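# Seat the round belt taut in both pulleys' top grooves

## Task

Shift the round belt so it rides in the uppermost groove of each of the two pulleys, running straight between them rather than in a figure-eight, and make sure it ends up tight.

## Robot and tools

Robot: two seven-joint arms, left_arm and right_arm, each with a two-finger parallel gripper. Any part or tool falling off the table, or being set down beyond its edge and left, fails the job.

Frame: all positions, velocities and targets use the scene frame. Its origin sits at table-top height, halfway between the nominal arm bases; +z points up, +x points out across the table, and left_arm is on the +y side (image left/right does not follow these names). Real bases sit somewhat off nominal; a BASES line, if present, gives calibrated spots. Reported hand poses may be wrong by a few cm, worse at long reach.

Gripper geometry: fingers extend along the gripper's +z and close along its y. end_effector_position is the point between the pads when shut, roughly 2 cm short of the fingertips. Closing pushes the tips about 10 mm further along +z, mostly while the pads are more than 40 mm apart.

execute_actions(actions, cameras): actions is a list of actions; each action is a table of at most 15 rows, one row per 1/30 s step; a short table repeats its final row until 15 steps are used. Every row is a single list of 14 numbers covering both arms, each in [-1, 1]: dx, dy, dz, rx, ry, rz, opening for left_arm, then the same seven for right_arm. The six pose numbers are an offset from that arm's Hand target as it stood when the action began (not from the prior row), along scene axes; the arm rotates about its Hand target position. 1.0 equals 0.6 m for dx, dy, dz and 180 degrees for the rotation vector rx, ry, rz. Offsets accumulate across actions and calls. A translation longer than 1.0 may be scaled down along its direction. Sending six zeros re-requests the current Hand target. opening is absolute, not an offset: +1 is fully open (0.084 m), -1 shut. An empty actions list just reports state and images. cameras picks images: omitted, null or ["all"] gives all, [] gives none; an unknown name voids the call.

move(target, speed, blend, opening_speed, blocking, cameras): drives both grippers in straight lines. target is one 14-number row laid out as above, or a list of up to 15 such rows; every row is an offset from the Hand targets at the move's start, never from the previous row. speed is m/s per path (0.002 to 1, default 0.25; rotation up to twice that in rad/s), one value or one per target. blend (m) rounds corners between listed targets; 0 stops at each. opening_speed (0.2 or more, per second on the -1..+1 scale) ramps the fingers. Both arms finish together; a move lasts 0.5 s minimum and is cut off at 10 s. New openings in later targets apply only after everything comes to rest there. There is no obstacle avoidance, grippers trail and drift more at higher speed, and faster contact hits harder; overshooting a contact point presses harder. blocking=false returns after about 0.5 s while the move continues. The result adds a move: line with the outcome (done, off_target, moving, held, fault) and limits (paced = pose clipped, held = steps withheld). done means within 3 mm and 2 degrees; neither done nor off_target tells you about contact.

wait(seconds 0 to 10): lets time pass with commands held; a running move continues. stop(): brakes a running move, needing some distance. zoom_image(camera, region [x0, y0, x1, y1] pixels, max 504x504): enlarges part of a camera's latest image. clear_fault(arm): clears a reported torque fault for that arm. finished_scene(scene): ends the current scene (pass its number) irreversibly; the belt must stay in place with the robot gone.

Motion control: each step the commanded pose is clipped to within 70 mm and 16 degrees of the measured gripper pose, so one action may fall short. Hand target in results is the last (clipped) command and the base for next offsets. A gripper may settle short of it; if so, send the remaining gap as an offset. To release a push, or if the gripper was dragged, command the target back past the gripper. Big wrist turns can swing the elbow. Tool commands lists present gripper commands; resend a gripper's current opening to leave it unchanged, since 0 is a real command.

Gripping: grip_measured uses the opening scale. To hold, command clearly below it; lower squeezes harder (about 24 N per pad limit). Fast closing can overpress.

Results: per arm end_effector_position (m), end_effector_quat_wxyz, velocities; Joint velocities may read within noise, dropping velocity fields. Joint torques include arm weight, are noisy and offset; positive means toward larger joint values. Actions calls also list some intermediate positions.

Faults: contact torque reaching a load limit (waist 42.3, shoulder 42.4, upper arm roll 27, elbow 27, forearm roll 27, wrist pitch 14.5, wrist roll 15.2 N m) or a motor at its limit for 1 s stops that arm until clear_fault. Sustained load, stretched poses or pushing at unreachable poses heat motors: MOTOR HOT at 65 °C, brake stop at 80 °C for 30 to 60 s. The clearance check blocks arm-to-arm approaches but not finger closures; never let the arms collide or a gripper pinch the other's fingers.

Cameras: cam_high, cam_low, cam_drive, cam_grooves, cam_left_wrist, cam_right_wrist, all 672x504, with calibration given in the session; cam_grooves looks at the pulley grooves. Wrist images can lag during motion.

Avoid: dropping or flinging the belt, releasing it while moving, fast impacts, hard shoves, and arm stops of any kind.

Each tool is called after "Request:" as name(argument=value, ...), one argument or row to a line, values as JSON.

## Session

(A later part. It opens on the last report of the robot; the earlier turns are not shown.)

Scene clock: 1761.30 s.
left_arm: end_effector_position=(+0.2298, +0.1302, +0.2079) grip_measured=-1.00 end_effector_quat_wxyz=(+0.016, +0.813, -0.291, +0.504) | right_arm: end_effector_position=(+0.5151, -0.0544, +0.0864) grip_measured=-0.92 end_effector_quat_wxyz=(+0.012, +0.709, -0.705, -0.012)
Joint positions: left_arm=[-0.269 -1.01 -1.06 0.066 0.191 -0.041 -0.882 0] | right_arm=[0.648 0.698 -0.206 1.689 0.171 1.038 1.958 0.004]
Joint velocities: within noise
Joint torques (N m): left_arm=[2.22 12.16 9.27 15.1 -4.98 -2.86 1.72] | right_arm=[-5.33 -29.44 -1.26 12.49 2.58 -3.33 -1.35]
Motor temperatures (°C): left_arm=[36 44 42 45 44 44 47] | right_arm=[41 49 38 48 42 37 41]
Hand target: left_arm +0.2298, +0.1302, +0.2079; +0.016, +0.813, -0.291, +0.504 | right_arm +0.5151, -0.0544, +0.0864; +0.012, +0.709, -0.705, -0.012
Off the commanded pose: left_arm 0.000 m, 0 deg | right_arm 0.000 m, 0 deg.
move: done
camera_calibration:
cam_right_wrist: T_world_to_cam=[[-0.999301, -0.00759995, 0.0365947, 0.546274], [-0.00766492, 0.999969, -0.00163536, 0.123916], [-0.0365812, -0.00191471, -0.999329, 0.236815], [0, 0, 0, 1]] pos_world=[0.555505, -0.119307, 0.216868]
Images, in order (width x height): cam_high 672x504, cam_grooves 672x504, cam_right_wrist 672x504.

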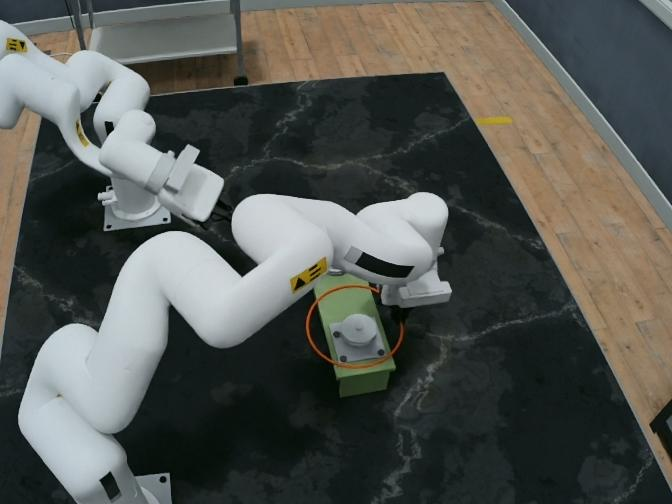

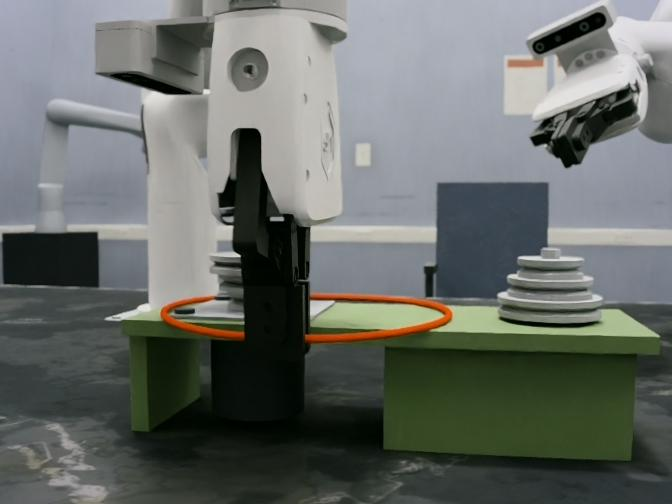

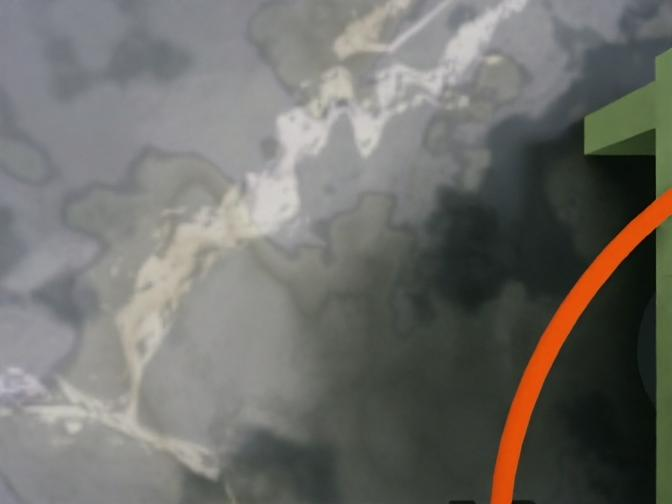

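Request:
move(
  target=[
    [0,0,0,0,0,0,-1,0,0,0.12,0,0,0,-1],
  ],
  speed=0.1,
  cameras=["cam_high","cam_grooves","cam_left_wrist","cam_low"],
)

Scene clock: 1766.03 s.
left_arm: end_effector_position=(+0.2298, +0.1302, +0.2079) grip_measured=-1.00 end_effector_quat_wxyz=(+0.016, +0.813, -0.291, +0.504) | right_arm: end_effector_position=(+0.5150, -0.0543, +0.1584) grip_measured=-0.92 end_effector_quat_wxyz=(+0.012, +0.709, -0.705, -0.012)
Joint positions: left_arm=[-0.269 -1.01 -1.06 0.066 0.191 -0.041 -0.882 0] | right_arm=[0.65 0.622 -0.218 1.777 0.151 1.201 1.973 0.004]
Joint velocities: within noise
Joint torques (N m): left_arm=[1.83 12.22 9.06 15.27 -5.04 -2.89 1.75] | right_arm=[-5 -43.56 -6.58 19.34 -1.87 -0.54 1.58]
Motor temperatures (°C): left_arm=[36 44 42 45 44 44 47] | right_arm=[41 49 38 48 42 37 41]
Hand target: left_arm +0.2298, +0.1302, +0.2079; +0.016, +0.813, -0.291, +0.504 | right_arm +0.5151, -0.0544, +0.1584; +0.012, +0.709, -0.705, -0.012
Off the commanded pose: left_arm 0.000 m, 0 deg | right_arm 0.000 m, 0 deg.
move: done
camera_calibration:
cam_left_wrist: T_world_to_cam=[[-0.49365, -0.821446, -0.285544, 0.310619], [-0.306562, 0.471631, -0.826791, 0.247748], [0.813836, -0.320609, -0.484645, 0.0885204], [0, 0, 0, 1]] pos_world=[0.157246, 0.166691, 0.336432]
Images, in order (width x height): cam_high 672x504, cam_low 672x504, cam_grooves 672x504, cam_left_wrist 672x504.

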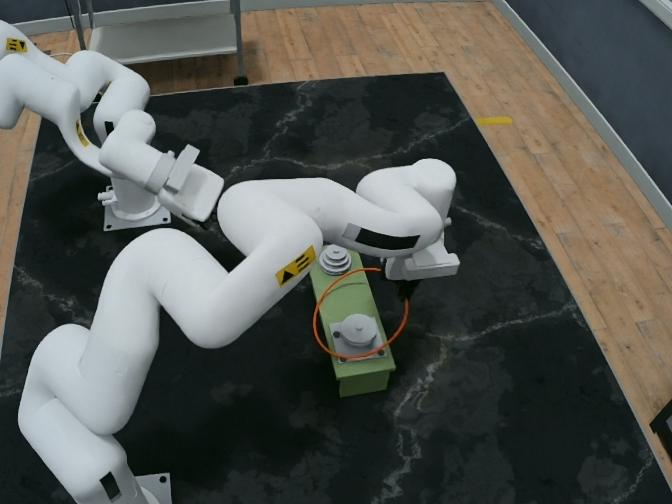

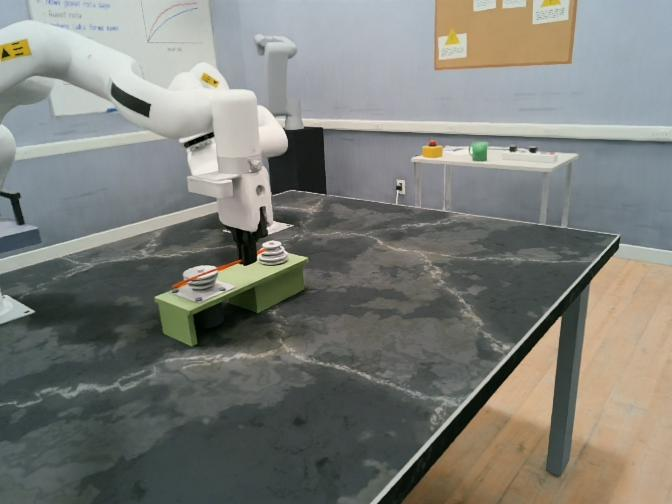

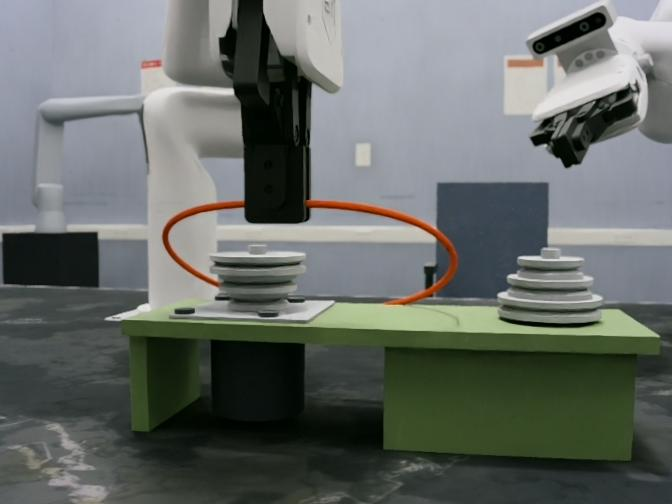

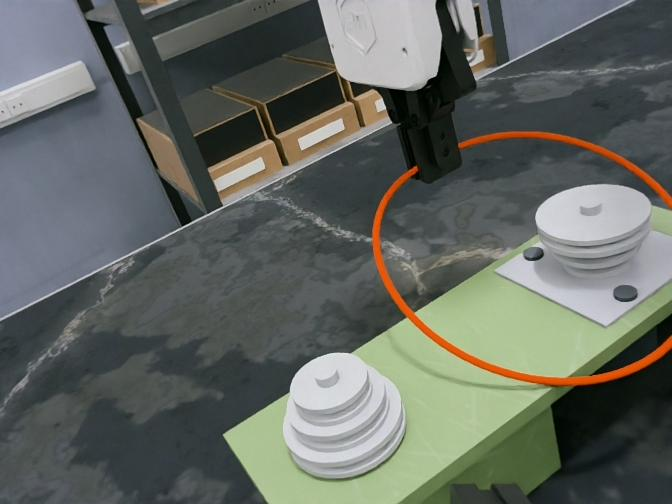

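Request:
move(
  target=[
    [0,0,0,0,0,0,-1,-0.03,0,0.25,0,0,0,-1],
  ],
  speed=0.1,
  cameras=["cam_high","cam_grooves","cam_left_wrist","cam_low"],
)

Scene clock: 1771.07 s.
left_arm: end_effector_position=(+0.2298, +0.1302, +0.2079) grip_measured=-1.00 end_effector_quat_wxyz=(+0.016, +0.813, -0.291, +0.504) | right_arm: end_effector_position=(+0.4971, -0.0544, +0.3084) grip_measured=-0.92 end_effector_quat_wxyz=(+0.012, +0.709, -0.705, -0.012)
Joint positions: left_arm=[-0.269 -1.01 -1.06 0.066 0.191 -0.041 -0.882 0] | right_arm=[0.643 0.554 -0.226 2.1 0.132 1.589 2.01 0.004]
Joint velocities: within noise
Joint torques (N m): left_arm=[2.07 11.85 9.16 15.03 -5.08 -2.76 1.77] | right_arm=[-5.37 -26.79 -0.03 18.76 2.53 -0.43 1.53]
Motor temperatures (°C): left_arm=[36 44 42 45 44 44 47] | right_arm=[41 49 38 48 42 37 41]
Hand target: left_arm +0.2298, +0.1302, +0.2079; +0.016, +0.813, -0.291, +0.504 | right_arm +0.4971, -0.0544, +0.3084; +0.012, +0.709, -0.705, -0.012
Off the commanded pose: left_arm 0.000 m, 0 deg | right_arm 0.000 m, 0 deg.
move: done
camera_calibration:
cam_left_wrist: T_world_to_cam=[[-0.49365, -0.821446, -0.285544, 0.310619], [-0.306562, 0.471631, -0.826791, 0.247748], [0.813836, -0.320609, -0.484645, 0.0885204], [0, 0, 0, 1]] pos_world=[0.157246, 0.166691, 0.336432]
Images, in order (width x height): cam_high 672x504, cam_low 672x504, cam_grooves 672x504, cam_left_wrist 672x504.

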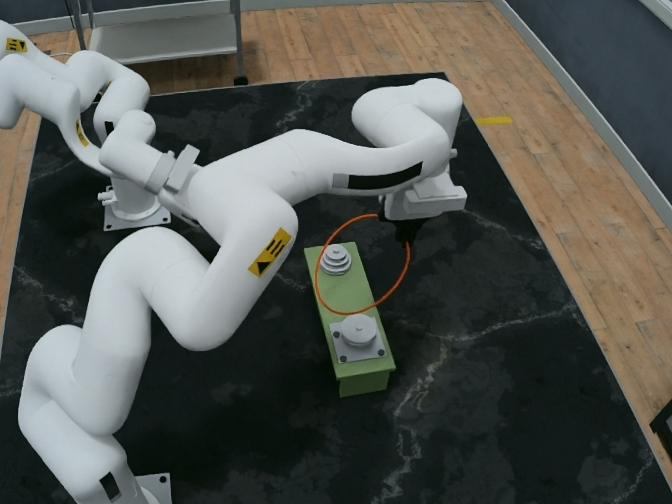

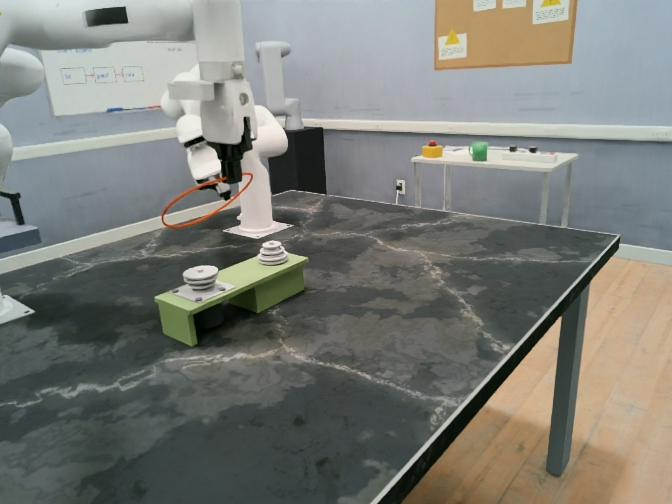

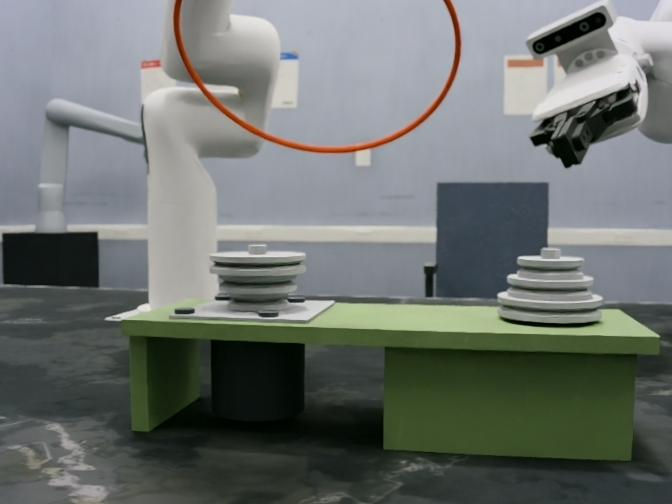

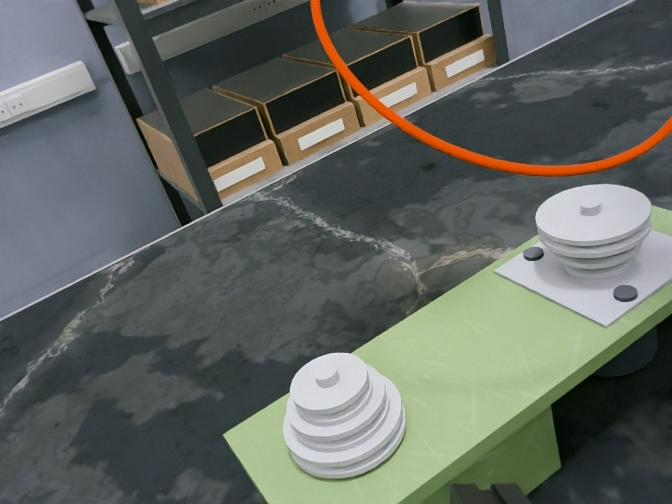

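Request:
move(
  target=[
    [0,0,0,0,0,0,-1,0.028,0.09,-0.05,0,0,0.25,-1],
  ],
  speed=0.1,
)

Scene clock: 1794.80 s.
left_arm: end_effector_position=(+0.2298, +0.1302, +0.2079) grip_measured=-1.00 end_effector_quat_wxyz=(+0.016, +0.813, -0.291, +0.504) | right_arm: end_effector_position=(+0.5138, -0.0004, +0.2784) grip_measured=-0.92 end_effector_quat_wxyz=(+0.016, +0.925, -0.380, -0.006)
Joint positions: left_arm=[-0.269 -1.01 -1.06 0.066 0.191 -0.041 -0.882 0] | right_arm=[0.614 0.799 -0.094 2.429 0.059 1.665 1.328 0.004]
Joint velocities: within noise
Joint torques (N m): left_arm=[2.06 11.89 9.17 15.26 -4.91 -2.94 1.8] | right_arm=[-5.3 -30.93 1.16 18.69 -2.3 -0.52 -1.44]
Motor temperatures (°C): left_arm=[36 44 42 45 44 44 47] | right_arm=[41 49 38 49 42 37 41]
Hand target: left_arm +0.2298, +0.1302, +0.2079; +0.016, +0.813, -0.291, +0.504 | right_arm +0.5139, -0.0004, +0.2784; +0.016, +0.925, -0.380, -0.006
Off the commanded pose: left_arm 0.000 m, 0 deg | right_arm 0.000 m, 0 deg.
move: done
camera_calibration:
cam_left_wrist: T_world_to_cam=[[-0.49365, -0.821446, -0.285544, 0.310619], [-0.306562, 0.471631, -0.826791, 0.247748], [0.813836, -0.320609, -0.484645, 0.0885204], [0, 0, 0, 1]] pos_world=[0.157246, 0.166691, 0.336432]
cam_right_wrist: T_world_to_cam=[[-0.701258, -0.71197, 0.0365587, 0.385001], [-0.712487, 0.701684, -0.00162464, 0.4322], [-0.0244959, -0.0271869, -0.99933, 0.422524], [0, 0, 0, 1]] pos_world=[0.588272, -0.0176708, 0.408868]

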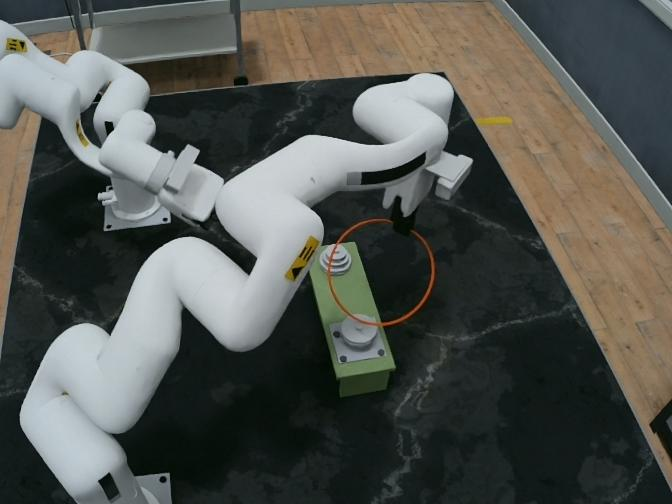

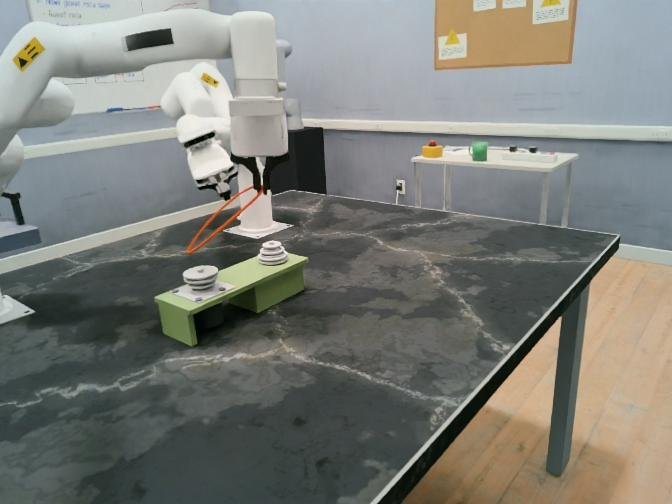

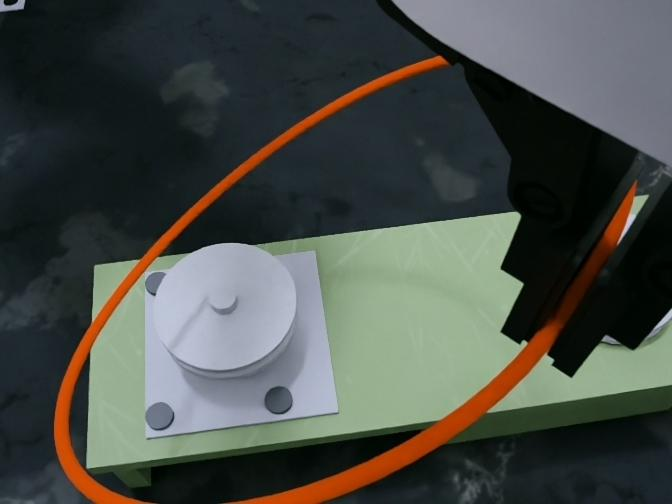

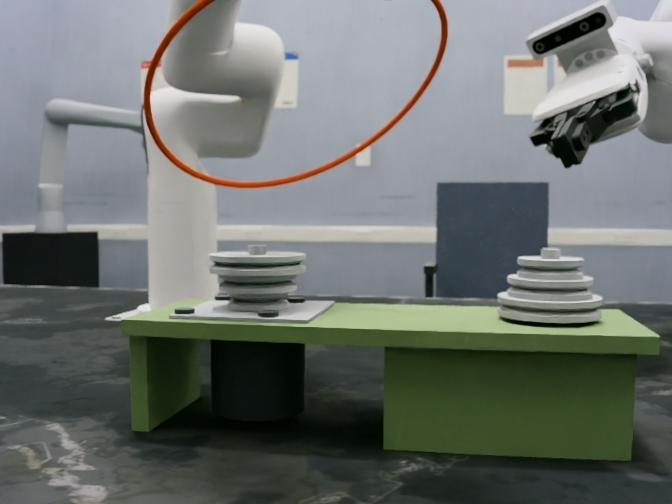

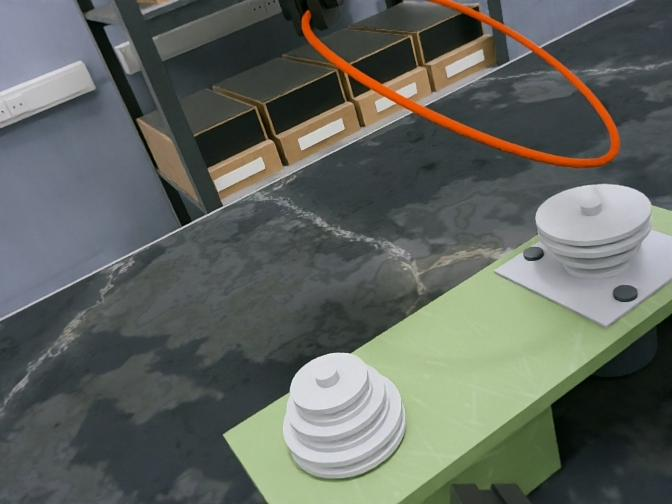

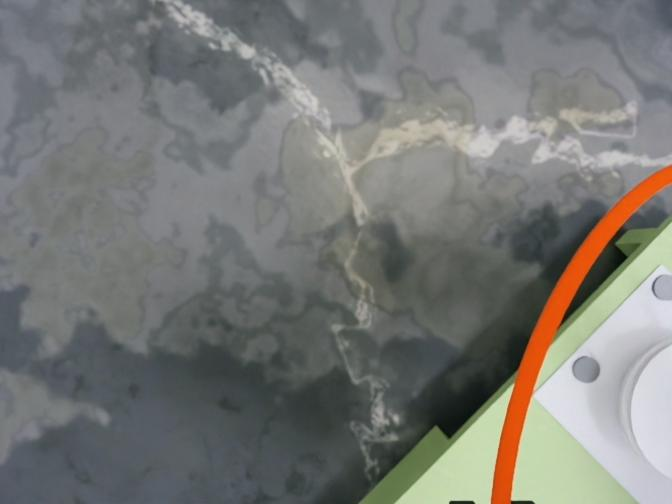

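Request:
move(
  target=[
    [0,0,0,0,0,0,-1,-0.065,-0.068,0,0,0,0,-1],
    [0,0,0,0,0,0,-1,-0.065,-0.068,-0.05,0,0,0,-1],
  ],
  speed=0.1,
)

Request:
zoom_image(
  camera="cam_grooves",
  region=[100, 180, 340, 330],
)

Scene clock: 1802.33 s.
left_arm: end_effector_position=(+0.2298, +0.1302, +0.2079) grip_measured=-1.00 end_effector_quat_wxyz=(+0.016, +0.813, -0.291, +0.504) | right_arm: end_effector_position=(+0.4749, -0.0412, +0.2484) grip_measured=-0.92 end_effector_quat_wxyz=(+0.016, +0.925, -0.380, -0.006)
Joint positions: left_arm=[-0.269 -1.01 -1.06 0.066 0.191 -0.041 -0.882 0] | right_arm=[0.633 0.464 -0.107 1.8 0.04 1.371 1.303 0.004]
Joint velocities: within noise
Joint torques (N m): left_arm=[1.91 11.42 9.18 15.04 -4.88 -2.83 1.65] | right_arm=[6.22 -40.97 -0.47 12.88 -1.26 -3.6 -1.41]
Motor temperatures (°C): left_arm=[36 44 42 45 44 44 47] | right_arm=[41 49 38 49 42 37 41]
Hand target: left_arm +0.2298, +0.1302, +0.2079; +0.016, +0.813, -0.291, +0.504 | right_arm +0.4749, -0.0412, +0.2484; +0.016, +0.925, -0.380, -0.006
Off the commanded pose: left_arm 0.000 m, 0 deg | right_arm 0.000 m, 0 deg.
move: done
camera_calibration:
cam_left_wrist: T_world_to_cam=[[-0.49365, -0.821446, -0.285544, 0.310619], [-0.306562, 0.471631, -0.826791, 0.247748], [0.813836, -0.320609, -0.484645, 0.0885204], [0, 0, 0, 1]] pos_world=[0.157246, 0.166691, 0.336432]
cam_right_wrist: T_world_to_cam=[[-0.701208, -0.712015, 0.0366303, 0.329714], [-0.712536, 0.701634, -0.0016927, 0.433113], [-0.0244958, -0.0272873, -0.999327, 0.390475], [0, 0, 0, 1]] pos_world=[0.549372, -0.0584708, 0.378868]

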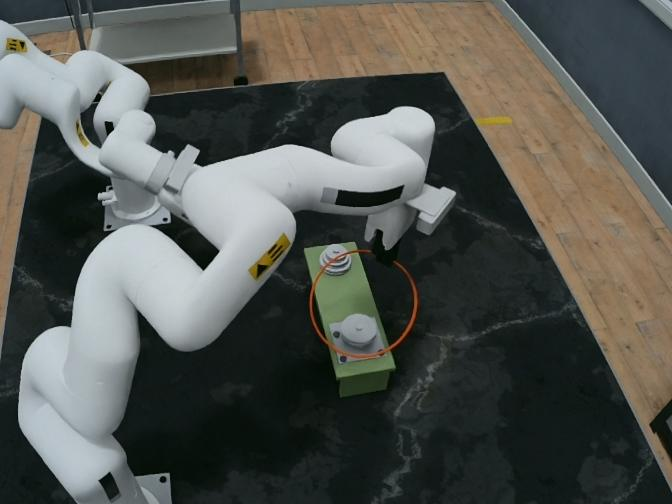

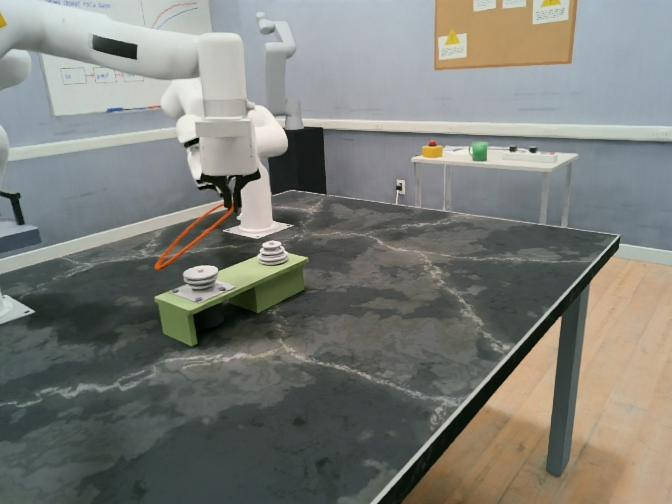

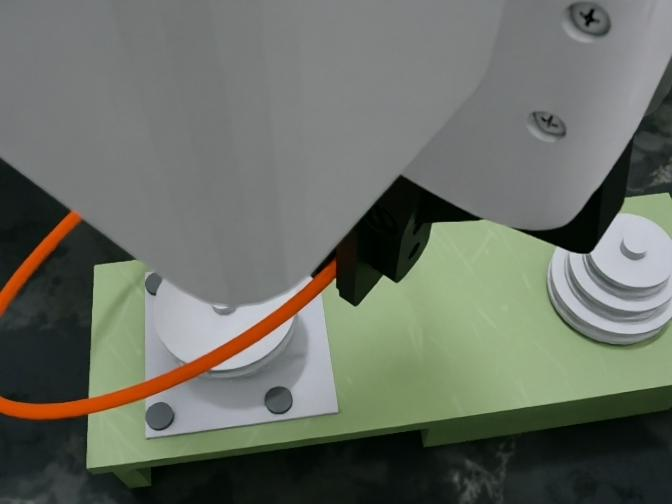

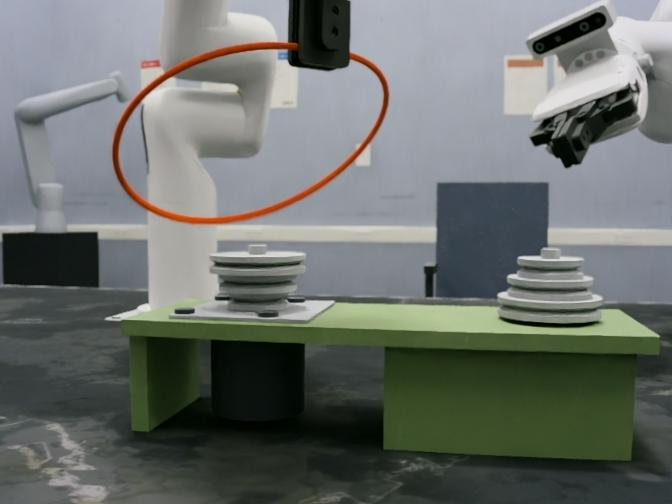

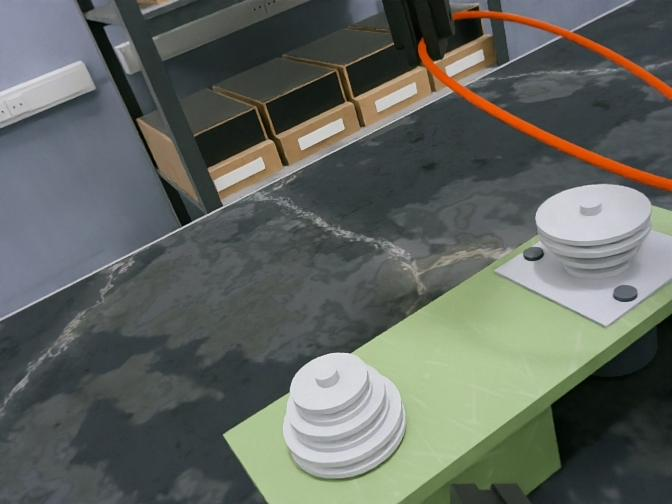

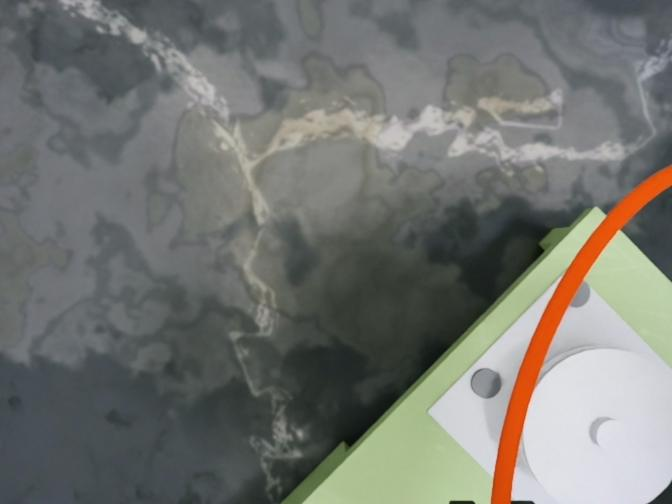

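Scaled by 2.100 from the camera's 672x504 image, which has a finer 960x720 frame.

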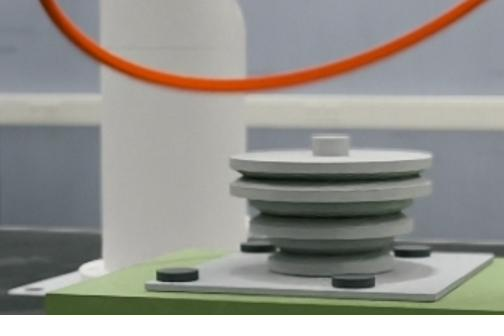

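Request:
move(
  target=[
    [0,0,0,0,0,0,-1,0,0,-0.045,0,0,0,-1],
  ],
  speed=0.06,
  cameras=["cam_grooves","cam_left_wrist","cam_right_wrist"],
)

Request:
zoom_image(
  camera="cam_grooves",
  region=[100, 180, 340, 330],
)

Request:
zoom_image(
  camera="cam_left_wrist",
  region=[420, 100, 672, 340],
)

Scene clock: 1808.63 s.
left_arm: end_effector_position=(+0.2298, +0.1302, +0.2079) grip_measured=-1.00 end_effector_quat_wxyz=(+0.016, +0.813, -0.291, +0.504) | right_arm: end_effector_position=(+0.4749, -0.0412, +0.2214) grip_measured=-0.92 end_effector_quat_wxyz=(+0.016, +0.925, -0.380, -0.006)
Joint positions: left_arm=[-0.269 -1.01 -1.06 0.066 0.191 -0.041 -0.882 0] | right_arm=[0.634 0.469 -0.106 1.731 0.041 1.297 1.302 0.004]
Joint velocities: within noise
Joint torques (N m): left_arm=[1.98 11.6 8.93 15.2 -5.14 -2.86 1.75] | right_arm=[6.03 -26.21 1.33 12.86 2.47 -3.79 -1.28]
Motor temperatures (°C): left_arm=[36 44 42 45 44 44 47] | right_arm=[41 49 38 49 42 37 41]
Hand target: left_arm +0.2298, +0.1302, +0.2079; +0.016, +0.813, -0.291, +0.504 | right_arm +0.4749, -0.0412, +0.2214; +0.016, +0.925, -0.380, -0.006
Off the commanded pose: left_arm 0.000 m, 0 deg | right_arm 0.000 m, 0 deg.
move: done
camera_calibration:
cam_left_wrist: T_world_to_cam=[[-0.49365, -0.821446, -0.285544, 0.310619], [-0.306562, 0.471631, -0.826791, 0.247748], [0.813836, -0.320609, -0.484645, 0.0885204], [0, 0, 0, 1]] pos_world=[0.157246, 0.166691, 0.336432]
cam_right_wrist: T_world_to_cam=[[-0.701207, -0.71202, 0.0365591, 0.330727], [-0.712537, 0.701633, -0.00162248, 0.433044], [-0.0244958, -0.0271874, -0.99933, 0.3635], [0, 0, 0, 1]] pos_world=[0.549372, -0.0584708, 0.351868]
Images, in order (width x height): cam_grooves 672x504, cam_left_wrist 672x504, cam_right_wrist 672x504.

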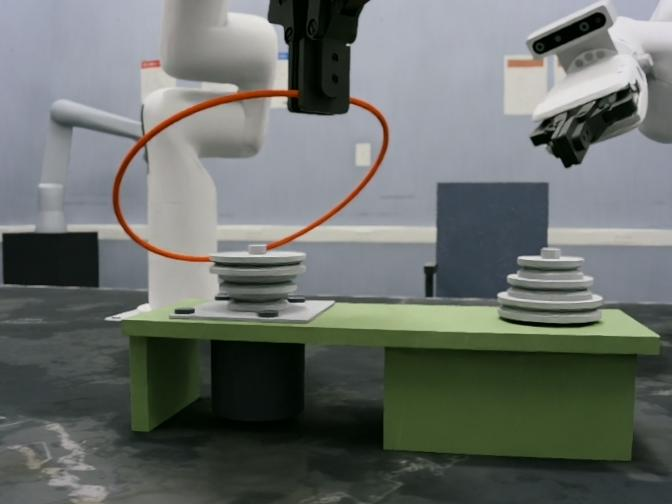

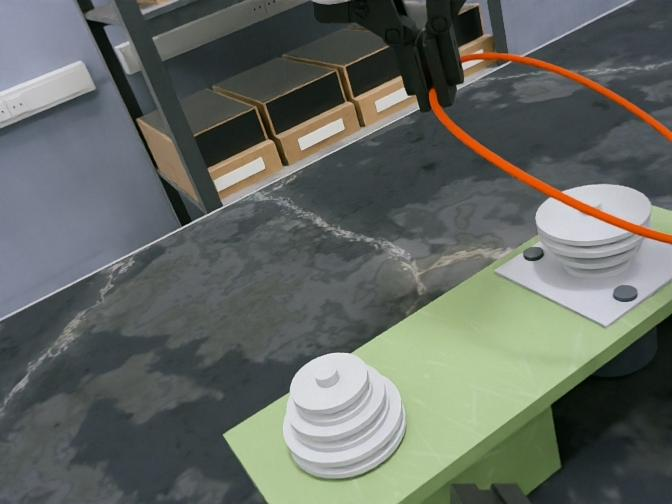

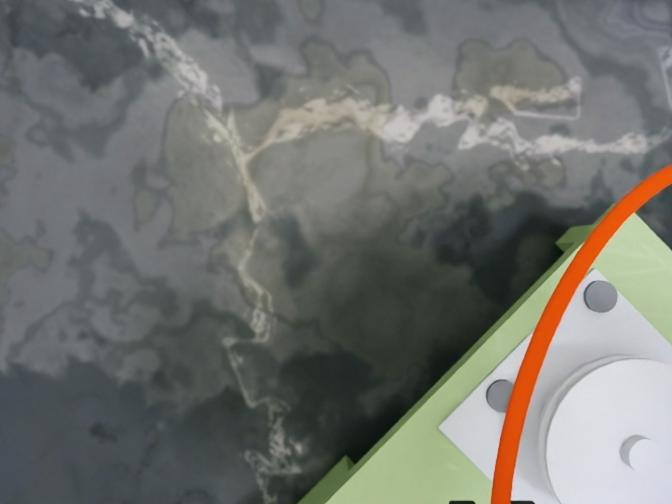

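Scaled by 2.100 from the camera's 672x504 image, which has a finer 960x720 frame.

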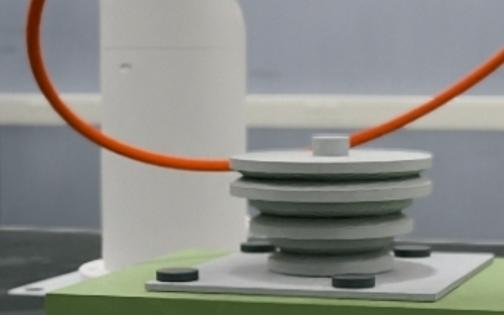

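Scaled by 2.000 from the camera's 672x504 image, which has a finer 960x720 frame.

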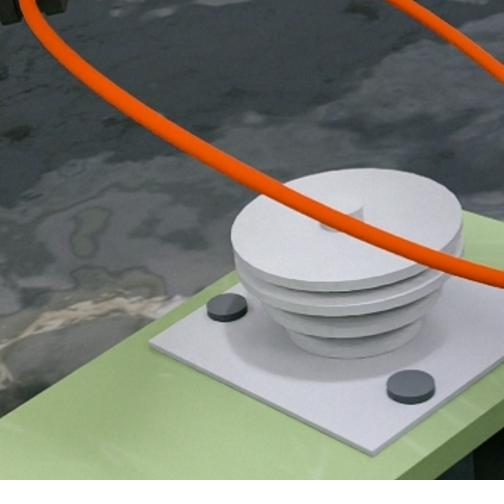

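Request:
move(
  target=[
    [0,0,0,0,0,0,-1,0,0,-0.015,0,0,0,-1],
    [0,0,0,0,0,0,-1,0.02,0.025,-0.015,0,0,0,-1],
  ],
  speed=0.05,
  cameras=["cam_grooves","cam_left_wrist","cam_high"],
)

Request:
zoom_image(
  camera="cam_grooves",
  region=[100, 180, 340, 330],
)

Request:
zoom_image(
  camera="cam_left_wrist",
  region=[420, 100, 672, 340],
)

Request:
zoom_image(
  camera="cam_high",
  region=[280, 220, 430, 400],
)

Scene clock: 1815.70 s.
left_arm: end_effector_position=(+0.2298, +0.1302, +0.2079) grip_measured=-1.00 end_effector_quat_wxyz=(+0.016, +0.813, -0.291, +0.504) | right_arm: end_effector_position=(+0.4868, -0.0262, +0.2124) grip_measured=-0.92 end_effector_quat_wxyz=(+0.016, +0.925, -0.380, -0.006)
Joint positions: left_arm=[-0.269 -1.01 -1.06 0.066 0.191 -0.041 -0.882 0] | right_arm=[0.637 0.546 -0.102 1.823 0.046 1.313 1.312 0.004]
Joint velocities: within noise
Joint torques (N m): left_arm=[2.01 11.52 9 15.02 -4.98 -2.75 1.87] | right_arm=[3.99 -27.53 0.88 19.27 2.59 -0.55 1.6]
Motor temperatures (°C): left_arm=[36 44 42 45 44 44 47] | right_arm=[41 49 38 49 42 37 41]
Hand target: left_arm +0.2298, +0.1302, +0.2079; +0.016, +0.813, -0.291, +0.504 | right_arm +0.4869, -0.0262, +0.2124; +0.016, +0.925, -0.380, -0.006
Off the commanded pose: left_arm 0.000 m, 0 deg | right_arm 0.000 m, 0 deg.
move: done
camera_calibration:
cam_left_wrist: T_world_to_cam=[[-0.49365, -0.821446, -0.285544, 0.310619], [-0.306562, 0.471631, -0.826791, 0.247748], [0.813836, -0.320609, -0.484645, 0.0885204], [0, 0, 0, 1]] pos_world=[0.157246, 0.166691, 0.336432]
Images, in order (width x height): cam_high 672x504, cam_grooves 672x504, cam_left_wrist 672x504.

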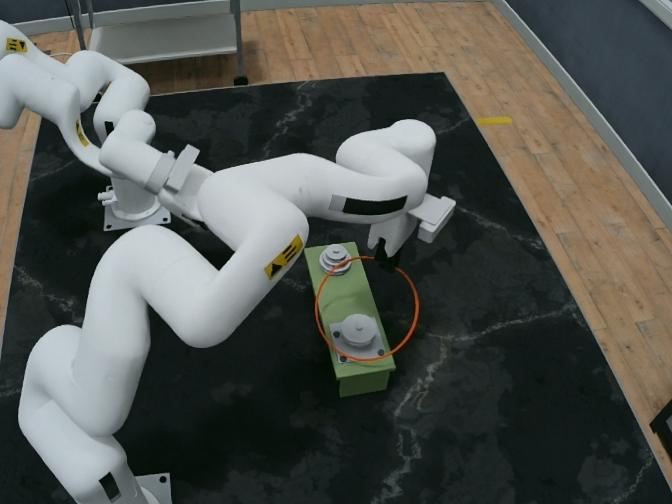

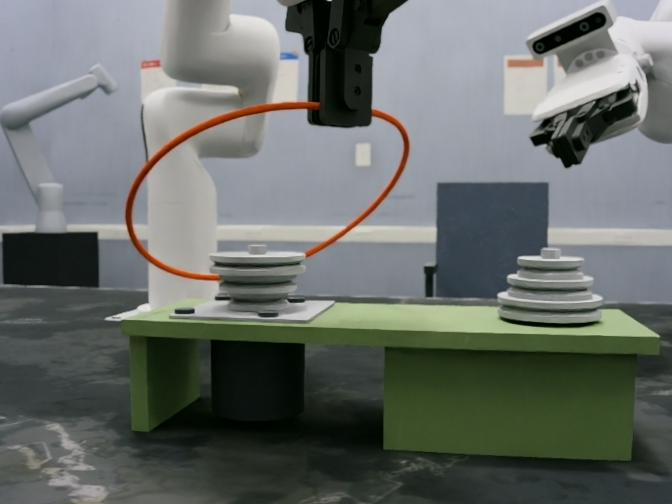

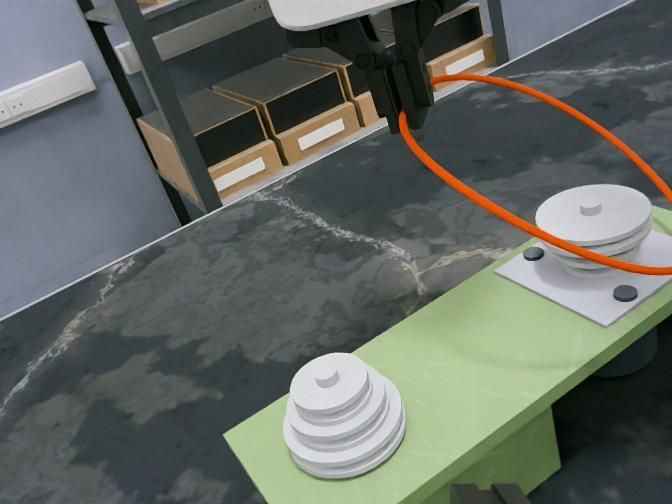

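Scaled by 2.100 from the camera's 672x504 image, which has a finer 960x720 frame.

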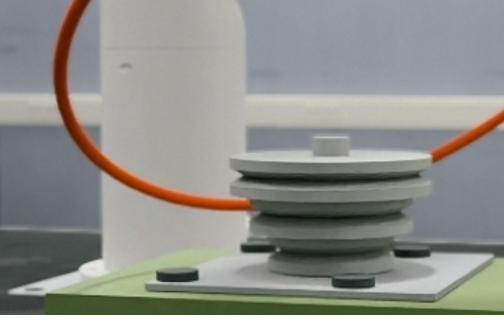

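Scaled by 2.000 from the camera's 672x504 image, which has a finer 960x720 frame.

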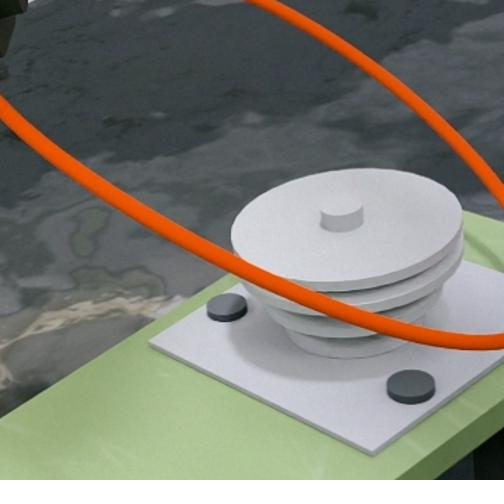

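Scaled by 2.800 from the camera's 672x504 image, which has a finer 960x720 frame.

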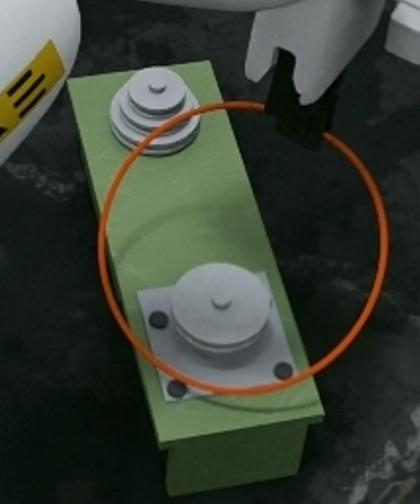

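Request:
move(
  target=[
    [0,0,0,0,0,0,-1,0,0,0.017,0,0,0,-1],
    [0,0,0,0,0,0,-1,0.015,0.022,0.017,0,0,0,-1],
  ],
  speed=0.05,
  cameras=["cam_grooves","cam_left_wrist","cam_high"],
)

Request:
zoom_image(
  camera="cam_grooves",
  region=[100, 180, 340, 330],
)

Request:
zoom_image(
  camera="cam_left_wrist",
  region=[420, 100, 672, 340],
)

Request:
zoom_image(
  camera="cam_high",
  region=[280, 220, 430, 400],
)

Scene clock: 1821.17 s.
left_arm: end_effector_position=(+0.2298, +0.1302, +0.2079) grip_measured=-1.00 end_effector_quat_wxyz=(+0.016, +0.813, -0.291, +0.504) | right_arm: end_effector_position=(+0.4958, -0.0130, +0.2226) grip_measured=-0.92 end_effector_quat_wxyz=(+0.016, +0.925, -0.380, -0.006)
Joint positions: left_arm=[-0.269 -1.01 -1.06 0.066 0.191 -0.041 -0.882 0] | right_arm=[0.638 0.61 -0.098 1.953 0.048 1.379 1.322 0.004]
Joint velocities: within noise
Joint torques (N m): left_arm=[2.13 11.39 9.05 15.14 -5 -2.77 1.75] | right_arm=[4.97 -28.77 1 19.63 2.51 -0.56 1.62]
Motor temperatures (°C): left_arm=[36 44 42 45 44 44 47] | right_arm=[41 49 38 49 42 37 41]
Hand target: left_arm +0.2298, +0.1302, +0.2079; +0.016, +0.813, -0.291, +0.504 | right_arm +0.4959, -0.0130, +0.2226; +0.016, +0.925, -0.380, -0.006
Off the commanded pose: left_arm 0.000 m, 0 deg | right_arm 0.000 m, 0 deg.
move: done
camera_calibration:
cam_left_wrist: T_world_to_cam=[[-0.49365, -0.821446, -0.285544, 0.310619], [-0.306562, 0.471631, -0.826791, 0.247748], [0.813836, -0.320609, -0.484645, 0.0885204], [0, 0, 0, 1]] pos_world=[0.157246, 0.166691, 0.336432]
Images, in order (width x height): cam_high 672x504, cam_grooves 672x504, cam_left_wrist 672x504.

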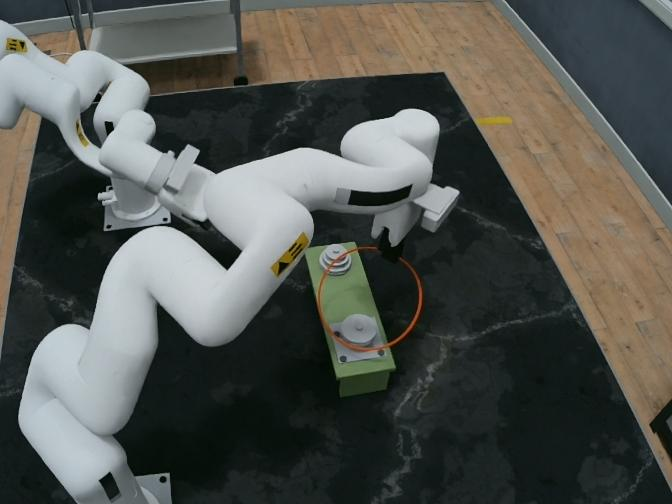

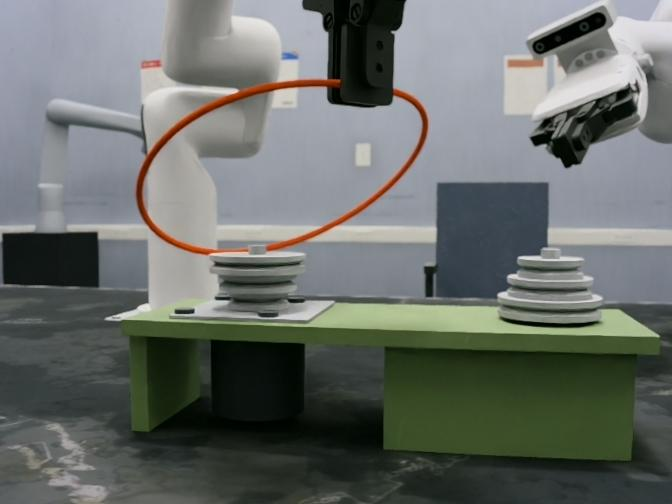

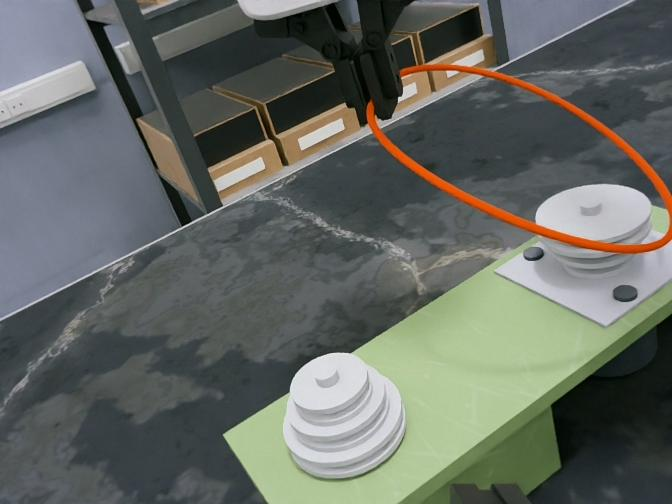

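Scaled by 2.100 from the camera's 672x504 image, which has a finer 960x720 frame.

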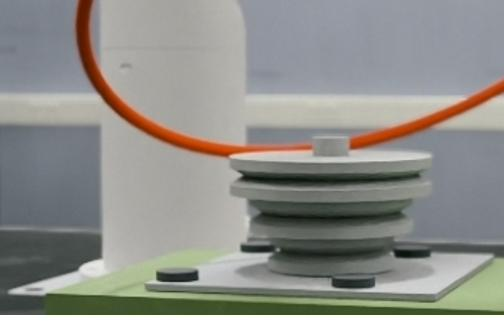

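Scaled by 2.000 from the camera's 672x504 image, which has a finer 960x720 frame.

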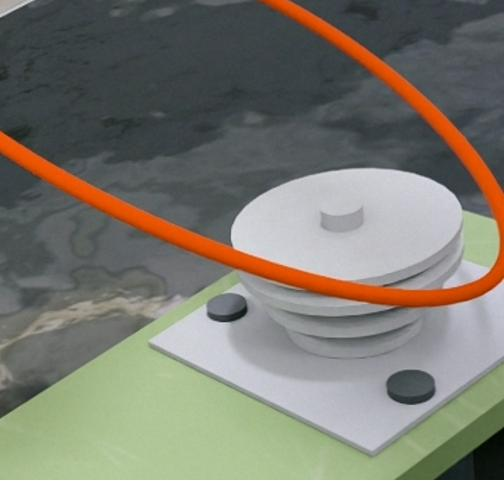

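Scaled by 2.800 from the camera's 672x504 image, which has a finer 960x720 frame.

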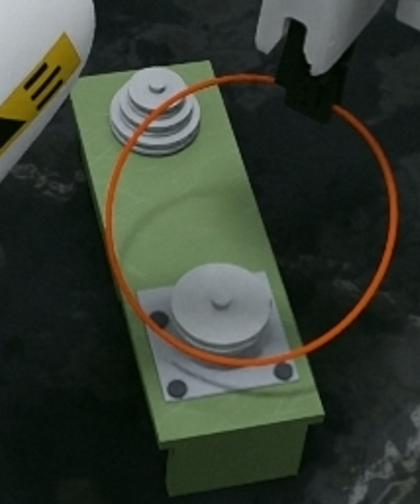

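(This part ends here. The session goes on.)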